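# Mount two printed parts on jig pins or press CALL

## Task

This is the final kit of the day. Following the drawing, seat each of the two loose printed parts on its own pin in the jig. If instead this kit ought not to be assembled, do not touch any of its parts, the jig or the drawing. In that case press the blue CALL button fully down from above with the gripper closed and keep it down for one second. If the kit is fine, do not touch CALL at all.

## Robot and tools

Robot: two six-joint arms, left_arm and right_arm, each with a parallel gripper. Base positions in the scene frame: left_arm at (+0.039, +0.261, 0) m with quat_wxyz (+1.000, 0, 0, +0.025); right_arm at (-0.010, -0.260, 0) m with quat_wxyz (+1.000, 0, 0, +0.005).

Frames: the scene frame has its origin at table-top height, halfway between the nominal bases. +z points up, +x points out over the table, and left_arm sits on the +y side. Image left and right do not follow the arm names. end_effector_position (m) and end_effector_quat_wxyz are given in each arm's own base frame. Wrist-camera poses also use that base frame. Fixed cameras and the table use the scene frame. Reported hand poses can be a few cm off, more when the arm is stretched out. The gripper's fingers point along its +z axis and close along its y axis. The reported point lies between the pads, roughly 1 cm behind the fingertips.

Row layout: a row is one list of 14 numbers, each in [-1, 1], covering both arms even if one is idle. The first 6 numbers are left_arm joints, then left opening, then 6 right_arm joints, then right opening. Within each arm the joint order is wrist roll, elbow, waist, wrist yaw, shoulder, wrist pitch. Joint numbers are offsets, not poses. They count from the Joint targets at the start of the action or move, not from the previous row, so sending the same offset again moves the joint further. Scale per unit: waist and shoulder 2.811 rad, elbow 2.53, wrist pitch 2.575, wrist yaw 8.12, wrist roll 9.528. Waist, shoulder and elbow have their signs flipped, both in what you send and in every result. Ranges in the arm's own signs are: waist -2.880 to 2.880, shoulder 0.000 to 3.142, elbow 0.000 to 3.019, wrist pitch -1.693 to 1.571, wrist yaw -1.571 to 1.571, wrist roll -2.094 to 2.094. In your numbers that makes shoulder -3.142 to 0 and elbow -3.019 to 0. Real ends can differ by up to 0.084 rad. A request more than 0.084 rad beyond a stated end gets the action refused for both arms. Opening is absolute: +1 is fully open and -1 is closed. Send an arm's current opening again to leave it unchanged, because 0 means half open.

execute_actions: actions is a list of actions. Each action is a table of up to 15 rows, one row per 1/30 s step, and each action lasts 0.5 s. A shorter table repeats its last row for the remaining steps. cameras is a list of names, ["all"] or []. An empty actions list returns the full state and all images.

move: target is one row or a list of up to 15 rows. Every row is an offset from the same starting Joint targets, and the whole list shares 10 s. All joints travel together, so the gripper moves along a curve. Moves do not avoid obstacles or the other arm. speed is in rad/s, 0.01 to 12.57, default 0.5, and applies to the joint with the longest travel; give one number or one per target. blend is in rad and rounds corners at intermediate targets; 0 means stop at each one. opening_speed is the rate of opening change per second on the -1 to +1 scale, at least 0.2; use it to close gently. grip_force is an approximate per-pad limit of 10 to 50 N, one number or one per arm. It persists once set, and lower values close slowly. blocking=false returns after about 0.5 s while the move continues. The result ends with a "move:" line: done, off_target (at rest but more than 0.035 rad from target), moving, held or fault. limits=held means a check withheld steps. Neither done nor off_target tells you about contact.

wait: seconds from 0 to 10; arms keep their last command and a running move continues. stop: brakes a running move, needing more room the faster it was. zoom_image: camera is one of cam_high, cam_over, cam_left_wrist, cam_right_wrist; region is [x0, y0, x1, y1] in pixels, at most 504 by 504, taken from that camera's latest image. All four cameras are 896x504. finished_scene: optional scene=1; it ends the scene for good.

Result lines: Joint positions and Joint velocities list each arm's joints in the order above (rad, rad/s), then the pad gap in m (0.094 fully open). Joint targets is the base for your next offsets. grip_measured is on the opening scale and reads up to about 2.5 mm wide when empty. On a firmly held hard part it reads slightly narrower than the part. Joint torques follow joint order; positive means toward a larger position, and numbers 2 and 6 wrap at ±28 N m. "joint sent to its limit" means a joint reached its real end. "joint command not followed" means the clearance check altered targets. Step readings list sampled joint angles. Motor temperatures and Tool commands may also appear.

Motion limits: each joint's target can only lead its measured angle by a fixed amount per step. If a target would move the gripper more than 110 mm from where it is, all of that arm's targets are scaled back. An arm stopped against something keeps pushing until you command its targets back past its measured position.

Avoid: dropping parts or letting one fall off the table; releasing a part while it moves; fast impacts with the jig, table or other heavy items; any collision between arms, including one gripper clamping the other's fingers. Watch for a MOTOR HOT line. Holding loads, stretching out or pushing against a block heats motors, and at 100 °C an OVER-TEMPERATURE FAULT drops that arm for 30 s or more. To release a part, command an opening well above grip_measured.

Each tool is called after "Call:" as name([rows], argument=value, ...), one row to a line, values as JSON.

## Session

Call:
execute_actions(actions=[])

Scene clock: 0.00 s.
left_arm: end_effector_position=(+0.4195, +0.3147, +0.3318) grip_measured=+1.000 end_effector_quat_wxyz=(+0.113, -0.270, +0.956, -0.011) | right_arm: end_effector_position=(+0.0548, -0.3313, +0.1814) grip_measured=+1.000 end_effector_quat_wxyz=(+0.102, +0.774, +0.624, -0.028)
Joint names: [wrist roll, elbow, waist, wrist yaw, shoulder, wrist pitch]
Joint positions: left_arm=[0.118 -1.769 -0.681 0.11 -1.594 -1.545 0.094] | right_arm=[0.355 -0.904 1.435 -0.056 -1.101 -1.169 0.094]
Joint velocities: within noise
Joint torques (N m): no reading
Motor temperatures (°C): left_arm=[26 26 24 25 24 23 24] | right_arm=[24 24 23 23 26 24 26]
Heat: left arm: hottest elbow 26 °C; right arm: hottest shoulder 26 °C.
Joint targets: left_arm=[0.118 -1.801 -0.681 0.110 -1.586 -1.542] | right_arm=[0.355 -0.928 1.435 -0.056 -1.103 -1.168]
Tool commands: left_gripper/opening=+1.0 right_gripper/opening=+1.0

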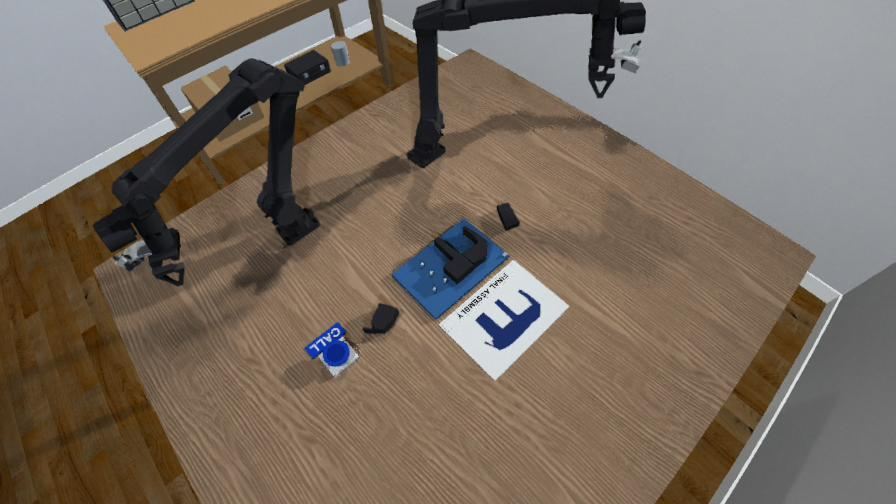

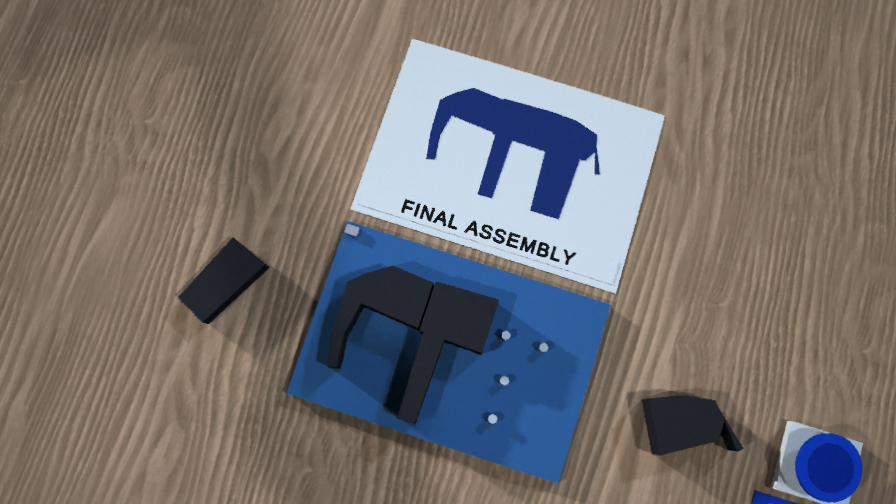

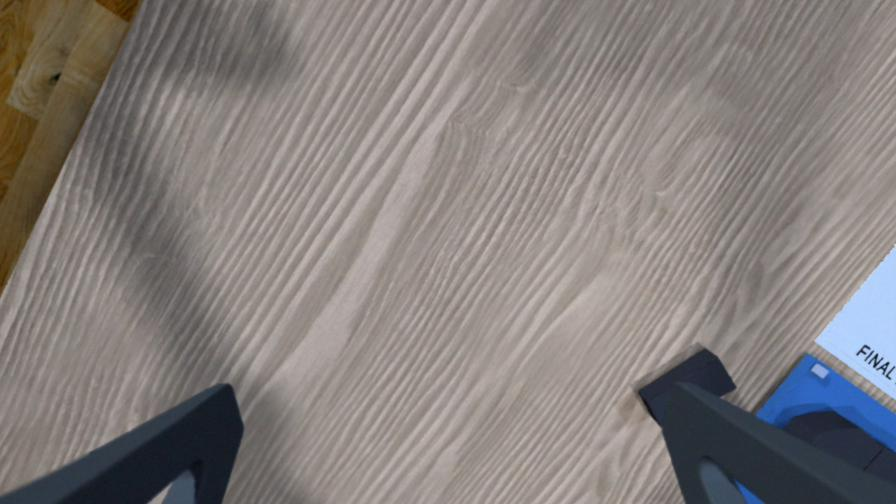

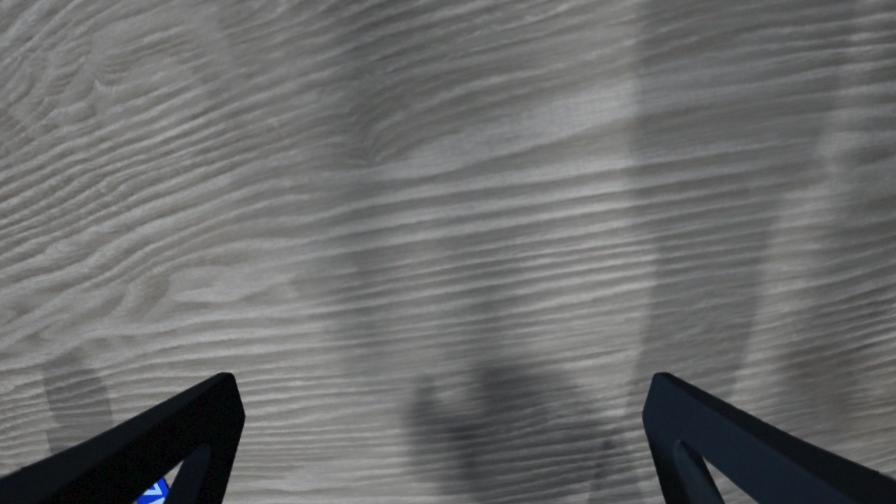

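Call:
zoom_image(camera="cam_over", region=[280, 210, 620, 490])

Call:
zoom_image(camera="cam_over", region=[340, 30, 680, 300])

Call:
zoom_image(camera="cam_over", region=[600, 360, 896, 504])

Call:
zoom_image(camera="cam_over", region=[150, 210, 350, 350])

Scaled by 1.482 from the camera's 896x504 image, which has a finer 1280x720 frame.

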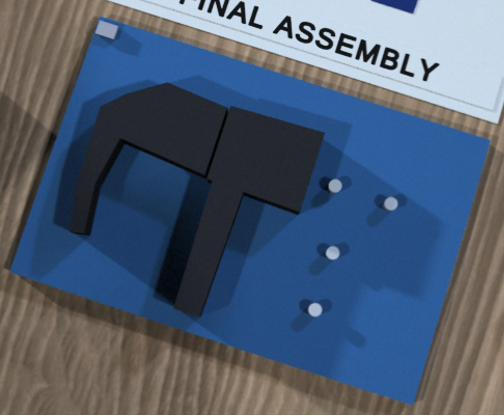

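Scaled by 1.482 from the camera's 896x504 image, which has a finer 1280x720 frame.

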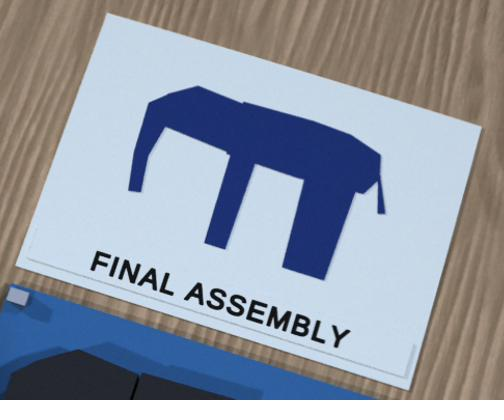

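Scaled by 1.703 from the camera's 896x504 image, which has a finer 1280x720 frame.

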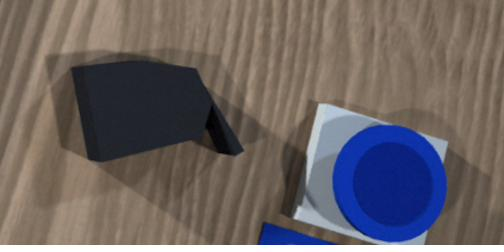

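Scaled by 2.520 from the camera's 896x504 image, which has a finer 1280x720 frame.

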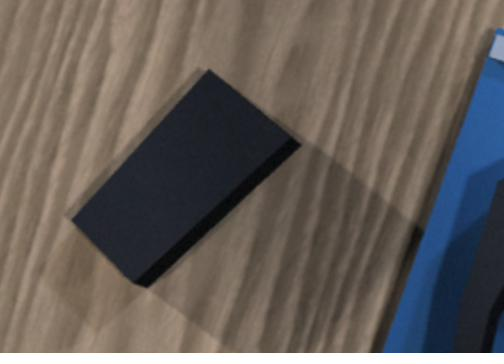

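Call:
move(target=[-0.0124, 0.257, 0.324, -0.01355, 0.137, 0.0085, 1, -0.0373, -0.194, -0.436, 0.0069, -0.1234, -0.1445, 1], speed=1.0, cameras=["all"])

Scene clock: 14.70 s.
left_arm: end_effector_position=(+0.3212, -0.0725, +0.2354) grip_measured=+1.000 end_effector_quat_wxyz=(-0.014, +0.114, +0.993, -0.001) | right_arm: end_effector_position=(+0.4038, -0.0853, +0.2430) grip_measured=+1.000 end_effector_quat_wxyz=(-0.010, +0.111, +0.994, +0.002)
Joint names: [wrist roll, elbow, waist, wrist yaw, shoulder, wrist pitch]
Joint positions: left_arm=[0.01 -1.15 0.218 0.004 -1.219 -1.53 0.094] | right_arm=[0.014 -1.369 0.208 -0.002 -1.432 -1.528 0.094]
Joint torques (N m): left_arm=[0.04 -8.77 3.02 -0.2 10.34 0.38] | right_arm=[-0.23 -11.52 0.32 0.13 8.76 0.23]
Heat: left arm: hottest elbow 27 °C; right arm: hottest elbow 28 °C.
Joint targets: left_arm=[0.000 -1.151 0.230 0.000 -1.201 -1.520] | right_arm=[0.000 -1.419 0.209 0.000 -1.450 -1.540]
move: off_target (right_arm); right_arm: the elbow is farthest, 0.050 rad from its target

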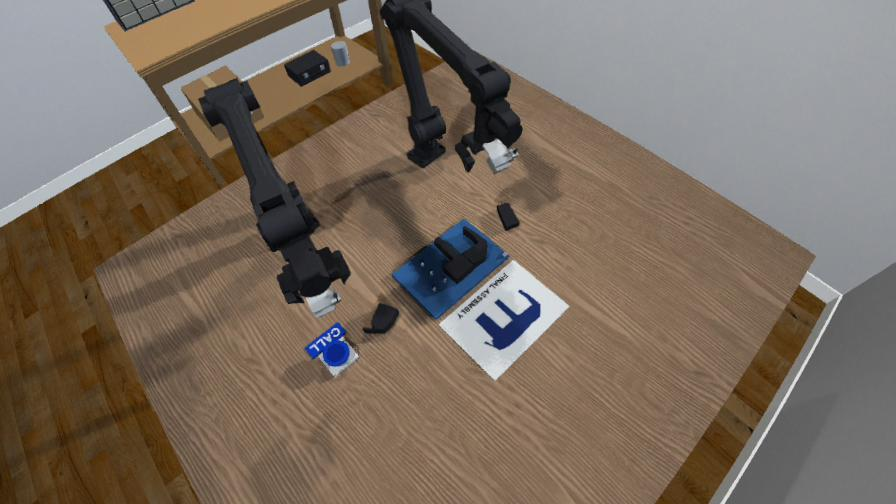

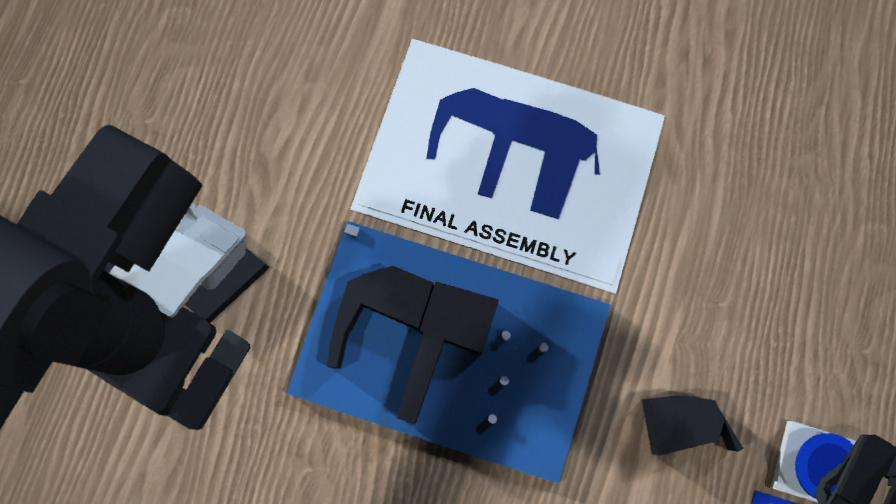

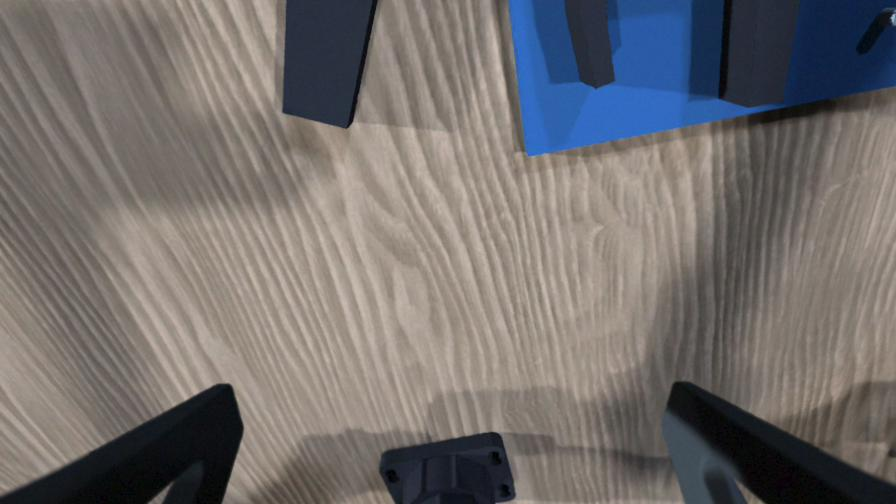

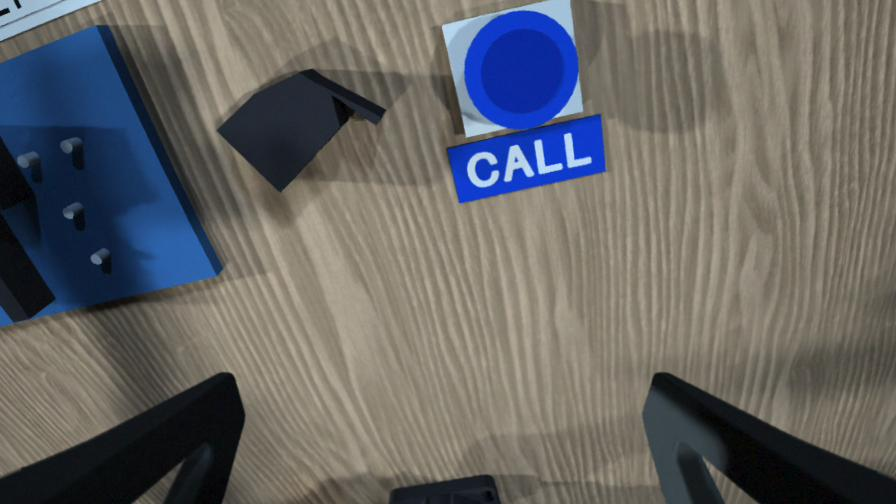

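Call:
zoom_image(camera="cam_right_wrist", region=[0, 0, 400, 330])

Call:
zoom_image(camera="cam_left_wrist", region=[500, 0, 896, 200])

Call:
zoom_image(camera="cam_right_wrist", region=[400, 0, 650, 220])

Call:
zoom_image(camera="cam_over", region=[280, 210, 620, 490])

Scaled by 1.260 from the camera's 896x504 image, which has a finer 1280x720 frame.

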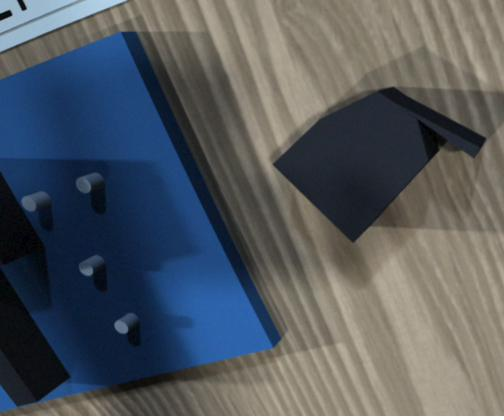

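Scaled by 1.273 from the camera's 896x504 image, which has a finer 1280x720 frame.

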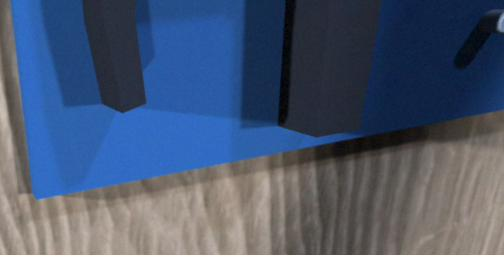

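Scaled by 2.016 from the camera's 896x504 image, which has a finer 1280x720 frame.

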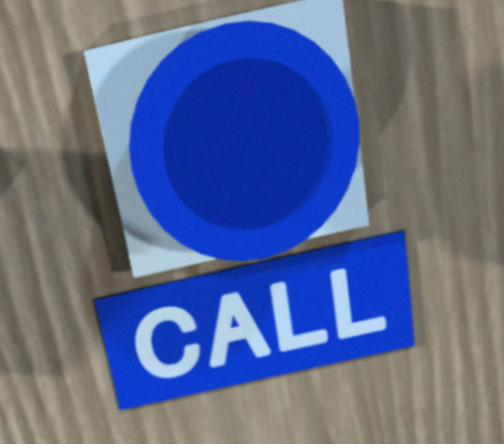

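Scaled by 1.482 from the camera's 896x504 image, which has a finer 1280x720 frame.

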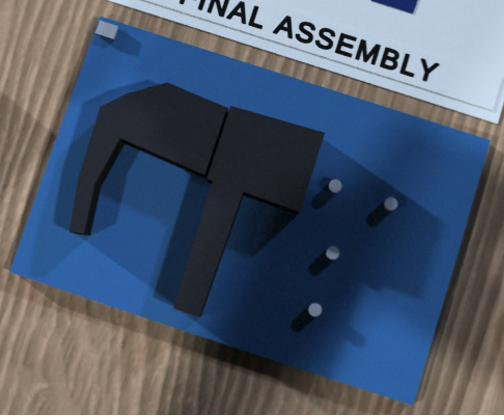

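Call:
zoom_image(camera="cam_over", region=[320, 250, 520, 430])

Call:
zoom_image(camera="cam_over", region=[420, 75, 610, 225])

Call:
zoom_image(camera="cam_over", region=[630, 380, 760, 470])

Call:
zoom_image(camera="cam_right_wrist", region=[200, 40, 420, 210])

Scaled by 2.520 from the camera's 896x504 image, which has a finer 1280x720 frame.

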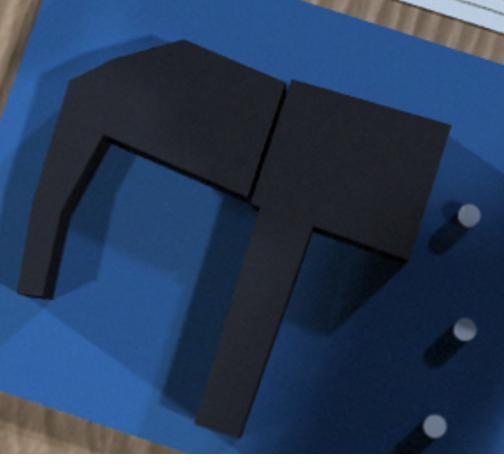

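Scaled by 2.653 from the camera's 896x504 image, which has a finer 1280x720 frame.

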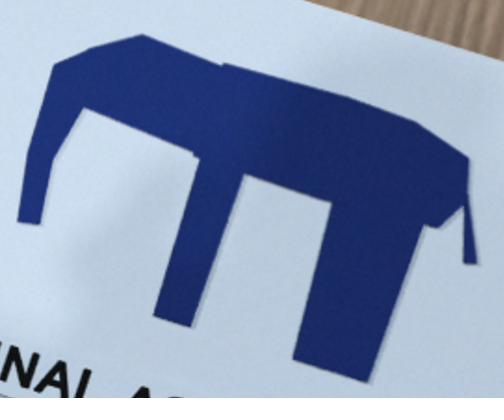

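Scaled by 3.877 from the camera's 896x504 image, which has a finer 1280x720 frame.

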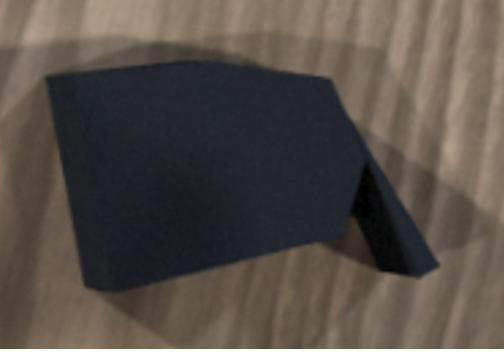

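Scaled by 2.291 from the camera's 896x504 image, which has a finer 1280x720 frame.

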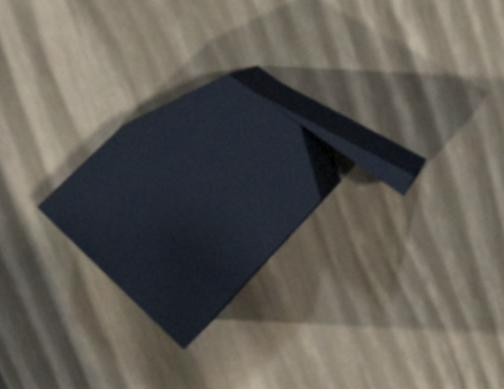

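Call:
zoom_image(camera="cam_over", region=[390, 320, 450, 430])

Call:
zoom_image(camera="cam_over", region=[470, 120, 530, 205])

Call:
zoom_image(camera="cam_over", region=[410, 75, 530, 175])

Call:
zoom_image(camera="cam_over", region=[320, 250, 460, 380])

Scaled by 4.582 from the camera's 896x504 image, which has a finer 1280x720 frame.

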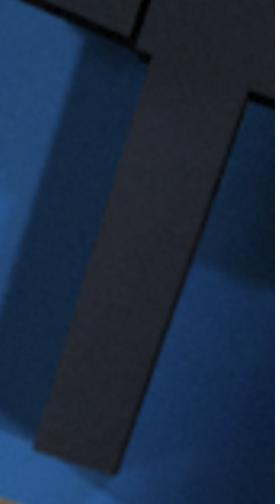

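Scaled by 5.929 from the camera's 896x504 image, which has a finer 1280x720 frame.

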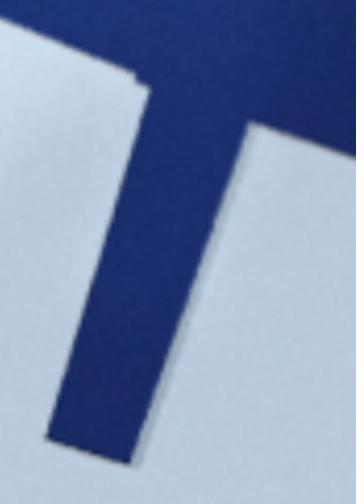

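Scaled by 4.200 from the camera's 896x504 image, which has a finer 1280x720 frame.

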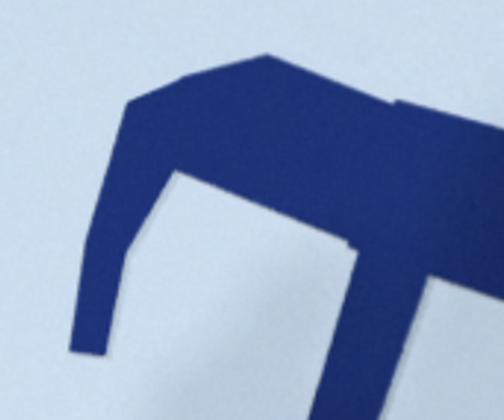

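Scaled by 3.600 from the camera's 896x504 image, which has a finer 1280x720 frame.

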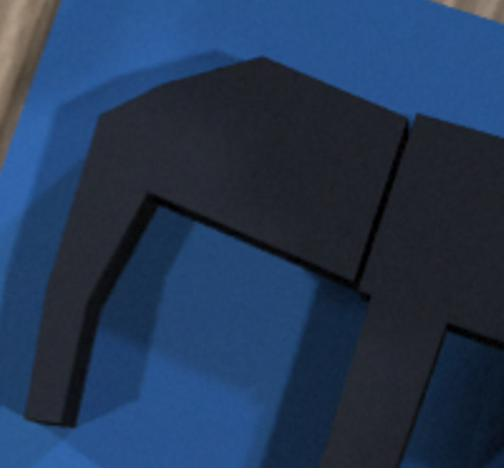

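Call:
zoom_image(camera="cam_left_wrist", region=[250, 0, 450, 150])

Call:
zoom_image(camera="cam_high", region=[380, 190, 540, 330])

Scaled by 2.520 from the camera's 896x504 image, which has a finer 1280x720 frame.

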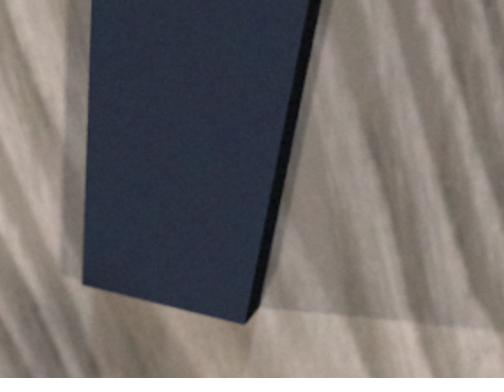

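Scaled by 3.150 from the camera's 896x504 image, which has a finer 1280x720 frame.

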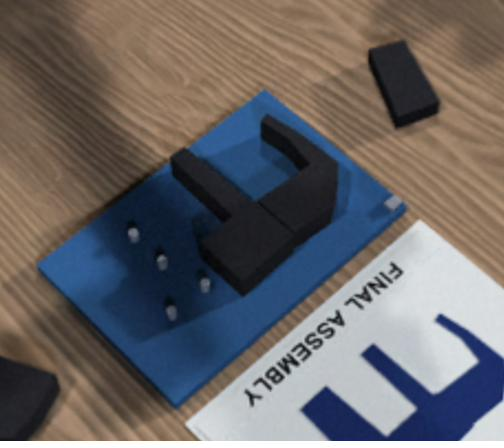

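Call:
move(target=[0.0504, 0.0877, -0.064, 0, -0.0662, 0.158, 1, -0.2131, 0.1261, -0.0779, 0, -0.0082, 0.1328, 1], speed=1.2, cameras=["all"])

Scene clock: 53.67 s.
left_arm: end_effector_position=(+0.3584, -0.0241, +0.1009) grip_measured=+1.000 end_effector_quat_wxyz=(-0.001, +0.264, +0.964, -0.002) | right_arm: end_effector_position=(+0.4053, -0.0010, +0.1341) grip_measured=+1.000 end_effector_quat_wxyz=(-0.002, +0.845, -0.534, +0.002)
Joint names: [wrist roll, elbow, waist, wrist yaw, shoulder, wrist pitch]
Joint positions: left_arm=[0.471 -0.928 0.064 0.004 -1.378 -1.123 0.094] | right_arm=[-2.016 -1.101 0.002 -0.002 -1.455 -1.211 0.094]
Joint torques (N m): left_arm=[0.19 -7.92 0.62 -0.15 9.64 0.43] | right_arm=[-0.27 -7.31 -0.79 0.03 8.64 1.13]
Motor temperatures (°C): left_arm=[26 31 24 25 26 23 24] | right_arm=[24 36 23 23 27 24 26]
Heat: left arm: hottest elbow 31 °C; right arm: hottest elbow 36 °C.
Joint targets: left_arm=[0.480 -0.929 0.050 0.000 -1.387 -1.113] | right_arm=[-2.031 -1.099 -0.010 -0.001 -1.473 -1.198]
move: done

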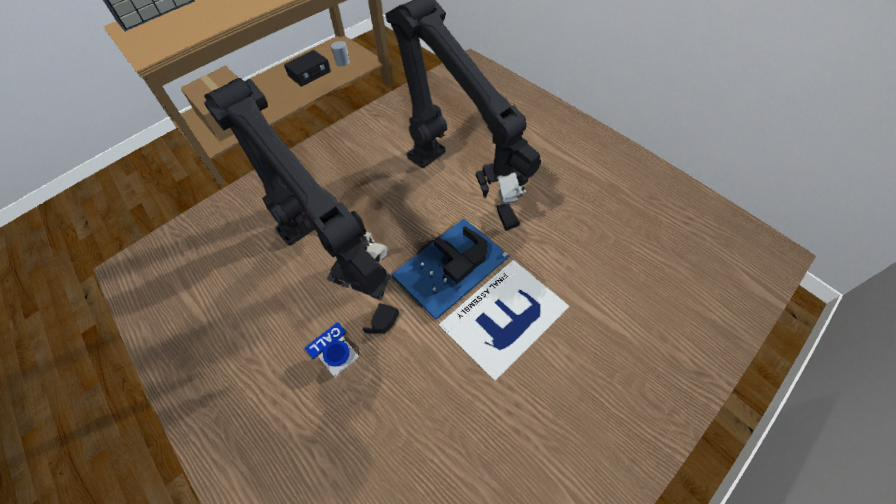

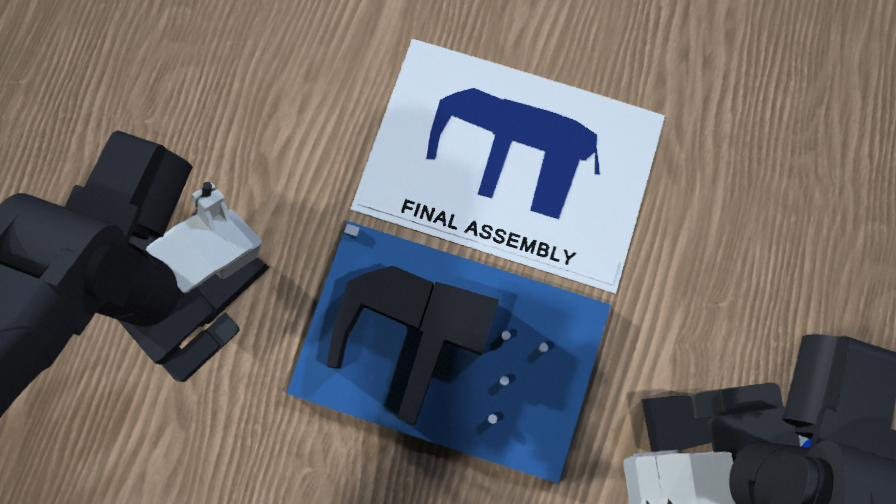

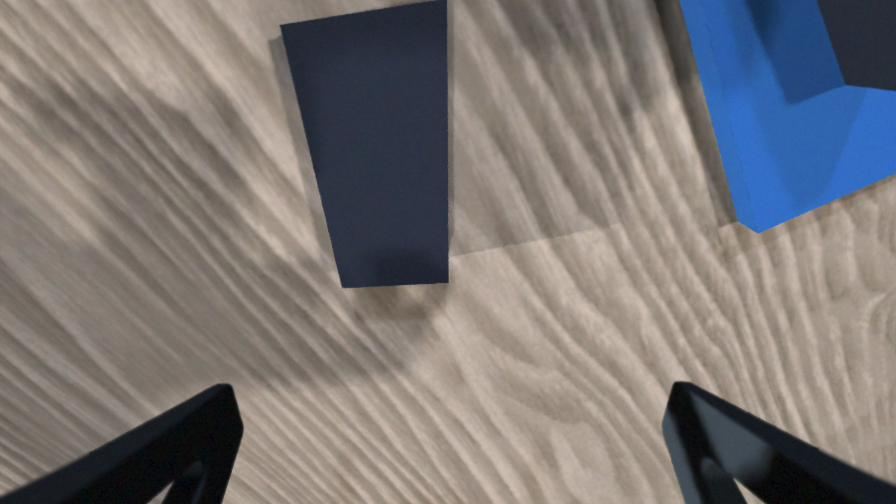

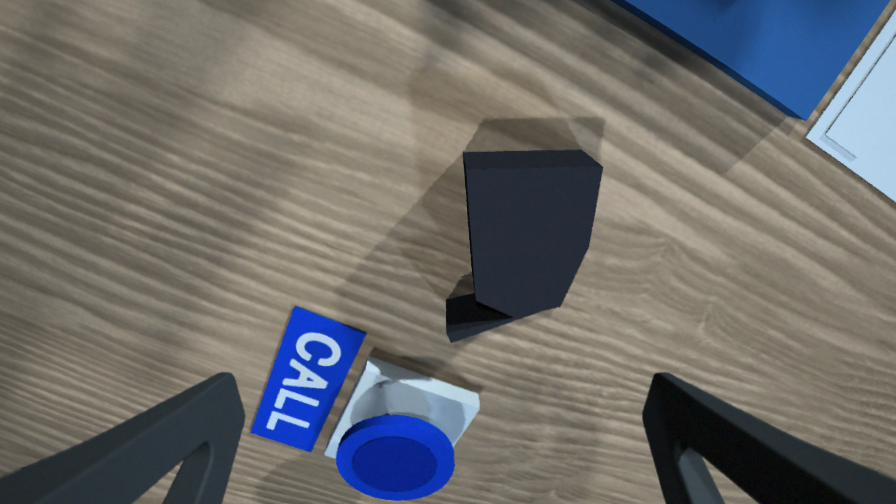

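Call:
zoom_image(camera="cam_high", region=[400, 195, 530, 290])

Call:
zoom_image(camera="cam_high", region=[310, 280, 440, 390])

Call:
zoom_image(camera="cam_right_wrist", region=[430, 100, 640, 360])

Scaled by 3.877 from the camera's 896x504 image, which has a finer 1280x720 frame.

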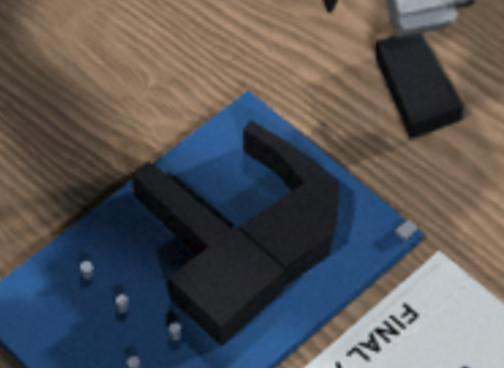

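Scaled by 3.877 from the camera's 896x504 image, which has a finer 1280x720 frame.

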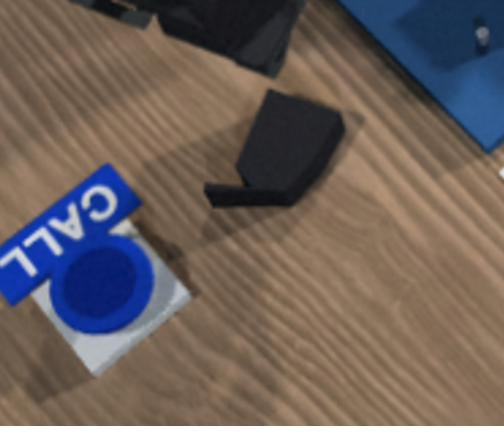

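Scaled by 1.938 from the camera's 896x504 image, which has a finer 1280x720 frame.

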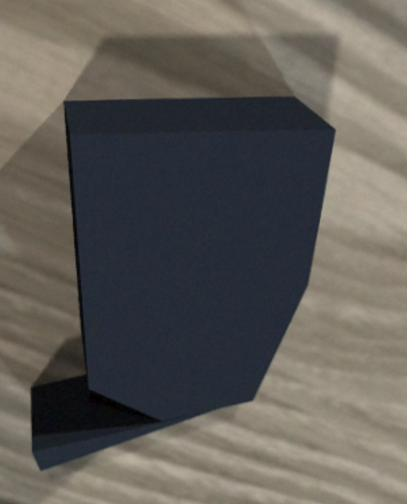

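Call:
zoom_image(camera="cam_over", region=[320, 180, 480, 280])

Call:
zoom_image(camera="cam_over", region=[520, 200, 680, 300])

Call:
zoom_image(camera="cam_over", region=[470, 300, 590, 480])

Call:
zoom_image(camera="cam_left_wrist", region=[260, 0, 470, 300])

Scaled by 3.150 from the camera's 896x504 image, which has a finer 1280x720 frame.

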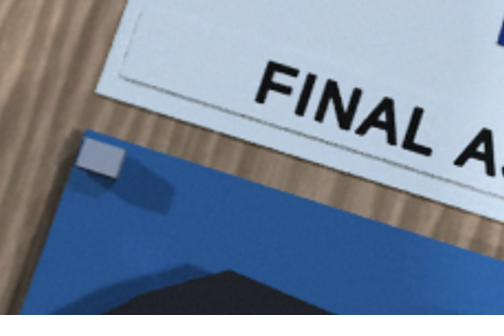

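Scaled by 3.150 from the camera's 896x504 image, which has a finer 1280x720 frame.

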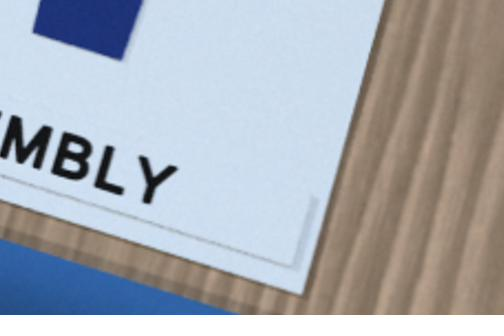

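Scaled by 2.800 from the camera's 896x504 image, which has a finer 1280x720 frame.

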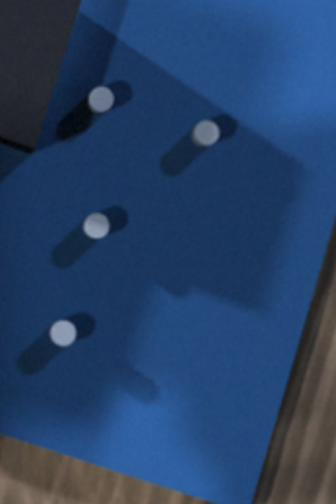

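Scaled by 1.680 from the camera's 896x504 image, which has a finer 1280x720 frame.

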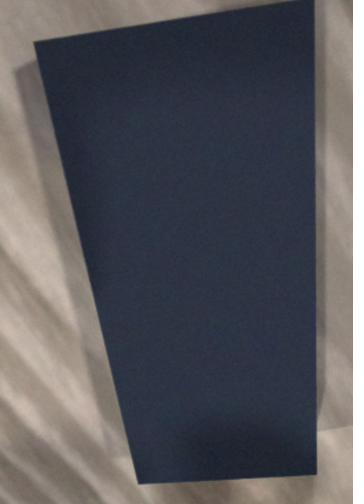

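Call:
move(target=[-0.0013, -0.001, -0.008, 0, -0.0509, 0.0555, 1, 0.0027, 0.0172, -0.0091, 0, -0.0539, 0.0734, 1], speed=0.5, cameras=["all"])

Scene clock: 65.23 s.
left_arm: end_effector_position=(+0.3860, -0.0170, +0.0483) grip_measured=+1.000 end_effector_quat_wxyz=(-0.004, +0.254, +0.967, -0.003) | right_arm: end_effector_position=(+0.4256, +0.0097, +0.0527) grip_measured=+1.000 end_effector_quat_wxyz=(+0.004, +0.852, -0.523, -0.008)
Joint names: [wrist roll, elbow, waist, wrist yaw, shoulder, wrist pitch]
Joint positions: left_arm=[0.472 -0.928 0.041 0.004 -1.527 -0.98 0.094] | right_arm=[-2.017 -1.052 -0.023 -0.002 -1.618 -1.022 0.094]
Joint torques (N m): left_arm=[0.08 -7.49 -0.26 -0.12 11.34 0.4] | right_arm=[0.05 -6.95 -0.56 0.04 11.46 1.02]
Heat: left arm: hottest elbow 30 °C; right arm: hottest elbow 37 °C.
Joint targets: left_arm=[0.468 -0.932 0.027 0.000 -1.530 -0.970] | right_arm=[-2.005 -1.056 -0.036 -0.001 -1.625 -1.009]
move: done

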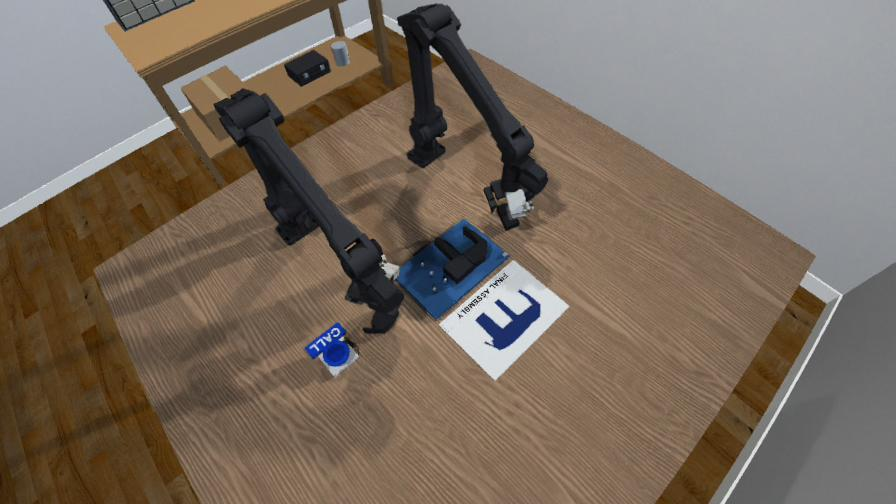

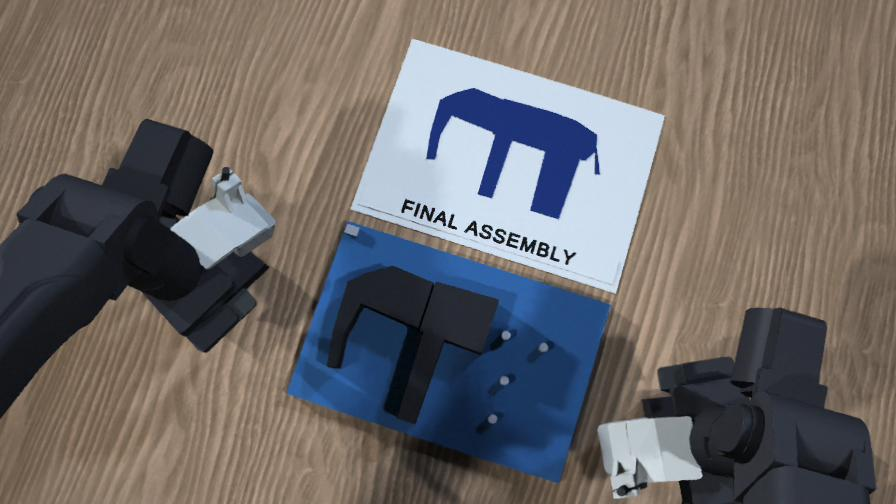

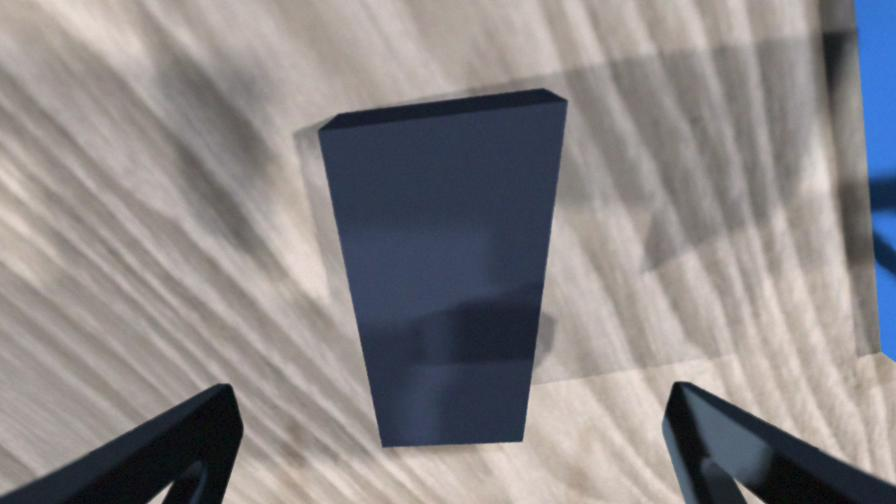

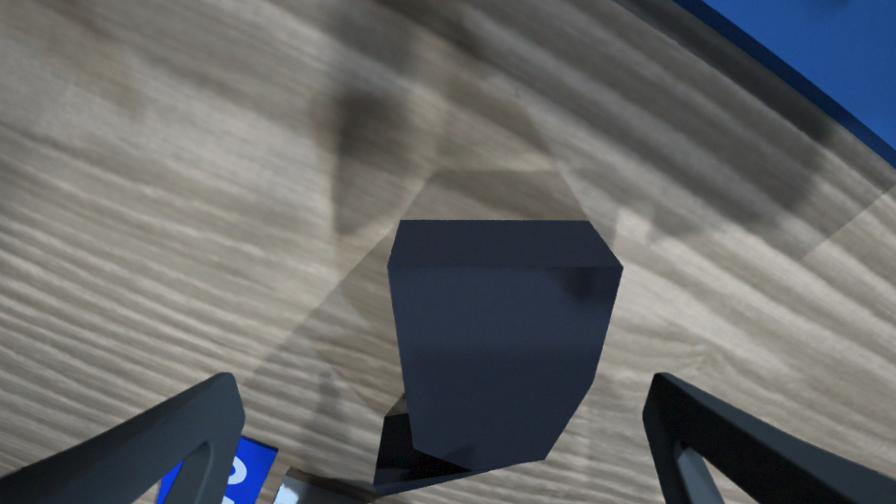

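Call:
zoom_image(camera="cam_high", region=[470, 150, 560, 240])

Call:
zoom_image(camera="cam_high", region=[330, 240, 430, 350])

Call:
zoom_image(camera="cam_over", region=[140, 150, 320, 370])

Call:
zoom_image(camera="cam_right_wrist", region=[160, 180, 720, 504])

Scaled by 5.600 from the camera's 896x504 image, which has a finer 1280x720 frame.

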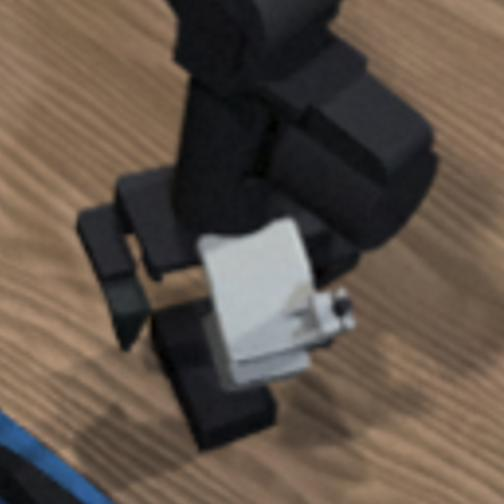

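Scaled by 4.582 from the camera's 896x504 image, which has a finer 1280x720 frame.

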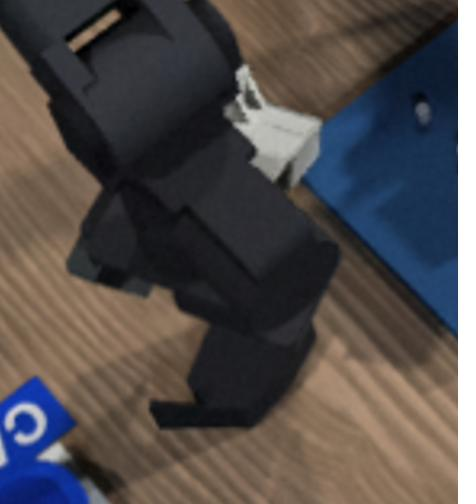

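Scaled by 2.291 from the camera's 896x504 image, which has a finer 1280x720 frame.

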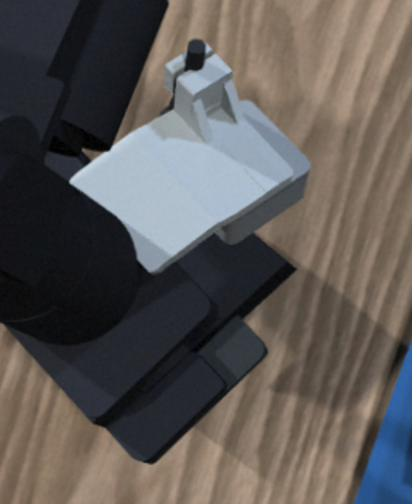

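Region (160, 180, 720, 504) is 560x324 pixels. A region can be at most 504 by 504 pixels.

Call:
zoom_image(camera="cam_left_wrist", region=[300, 60, 600, 180])

Call:
zoom_image(camera="cam_right_wrist", region=[360, 200, 640, 504])

Scaled by 1.680 from the camera's 896x504 image, which has a finer 1280x720 frame.

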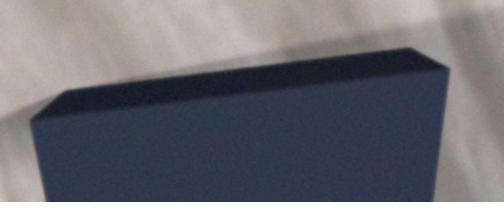

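Scaled by 1.658 from the camera's 896x504 image, which has a finer 1280x720 frame.

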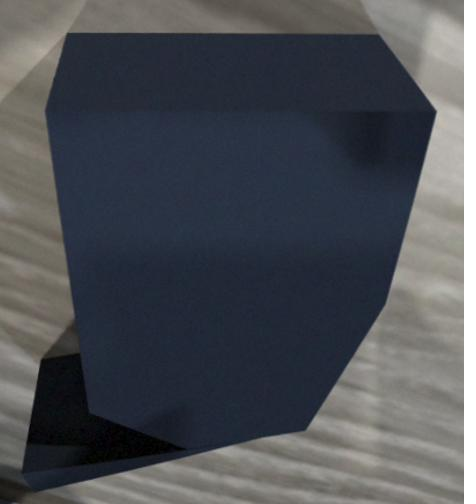

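Call:
move(target=[-0.0022, -0.0028, 0.0038, 0, -0.0159, 0.0182, 1, 0.0034, 0.0036, -0.0115, 0, -0.0124, 0.0236, 1], speed=0.3, cameras=["cam_left_wrist", "cam_right_wrist", "cam_high"])

Scene clock: 75.97 s.
left_arm: end_effector_position=(+0.3942, -0.0174, +0.0338) grip_measured=+1.000 end_effector_quat_wxyz=(+0.000, +0.246, +0.969, -0.002) | right_arm: end_effector_position=(+0.4370, +0.0246, +0.0430) grip_measured=+1.000 end_effector_quat_wxyz=(-0.006, +0.853, -0.521, +0.007)
Joint names: [wrist roll, elbow, waist, wrist yaw, shoulder, wrist pitch]
Joint positions: left_arm=[0.456 -0.928 0.041 0.004 -1.567 -0.933 0.094] | right_arm=[-1.988 -1.049 -0.057 -0.001 -1.64 -0.962 0.094]
Joint torques (N m): left_arm=[-0.01 -7.79 1.32 -0.14 11.75 0.32] | right_arm=[0.1 -6.5 -0.5 0.02 10.52 1.01]
Heat: left arm: hottest elbow 30 °C; right arm: hottest elbow 36 °C.
Joint targets: left_arm=[0.447 -0.939 0.038 0.000 -1.574 -0.923] | right_arm=[-1.973 -1.047 -0.068 0.000 -1.659 -0.949]
move: done
Images, in order (width x height): cam_high 896x504, cam_left_wrist 896x504, cam_right_wrist 896x504.

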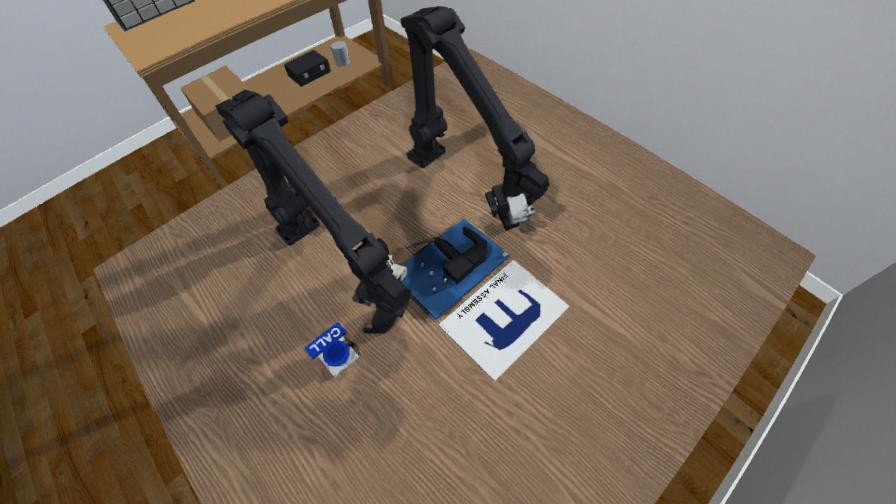

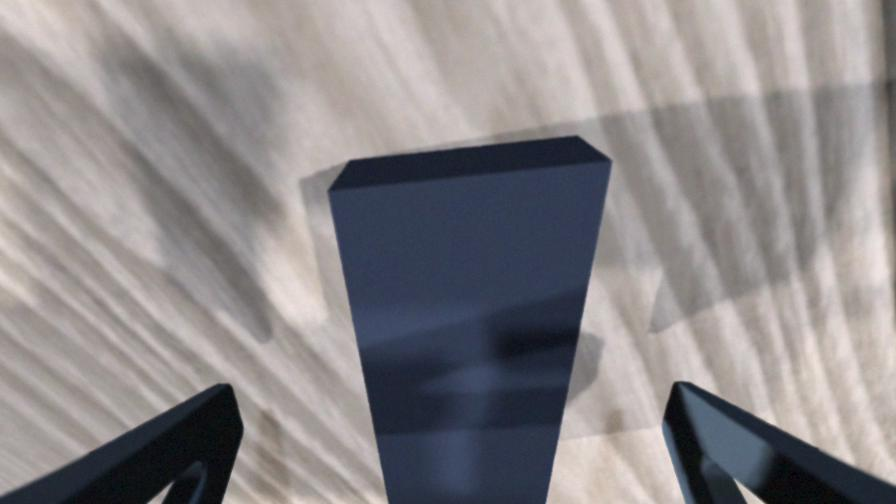

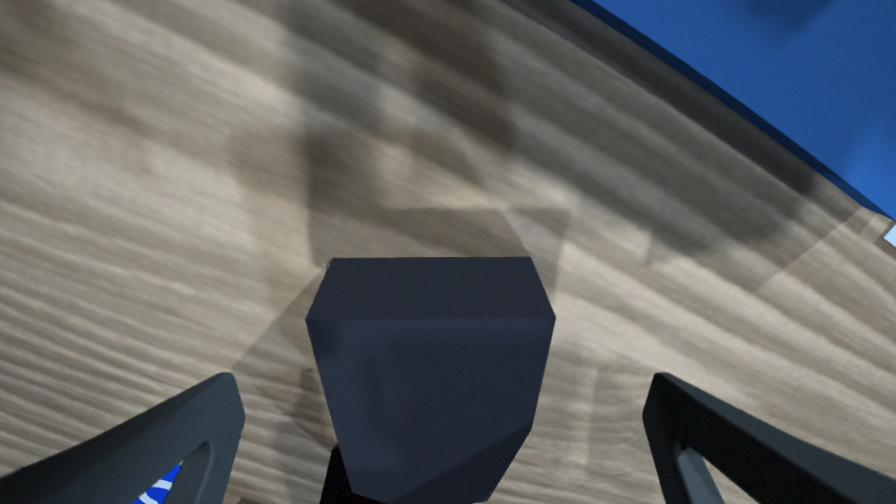

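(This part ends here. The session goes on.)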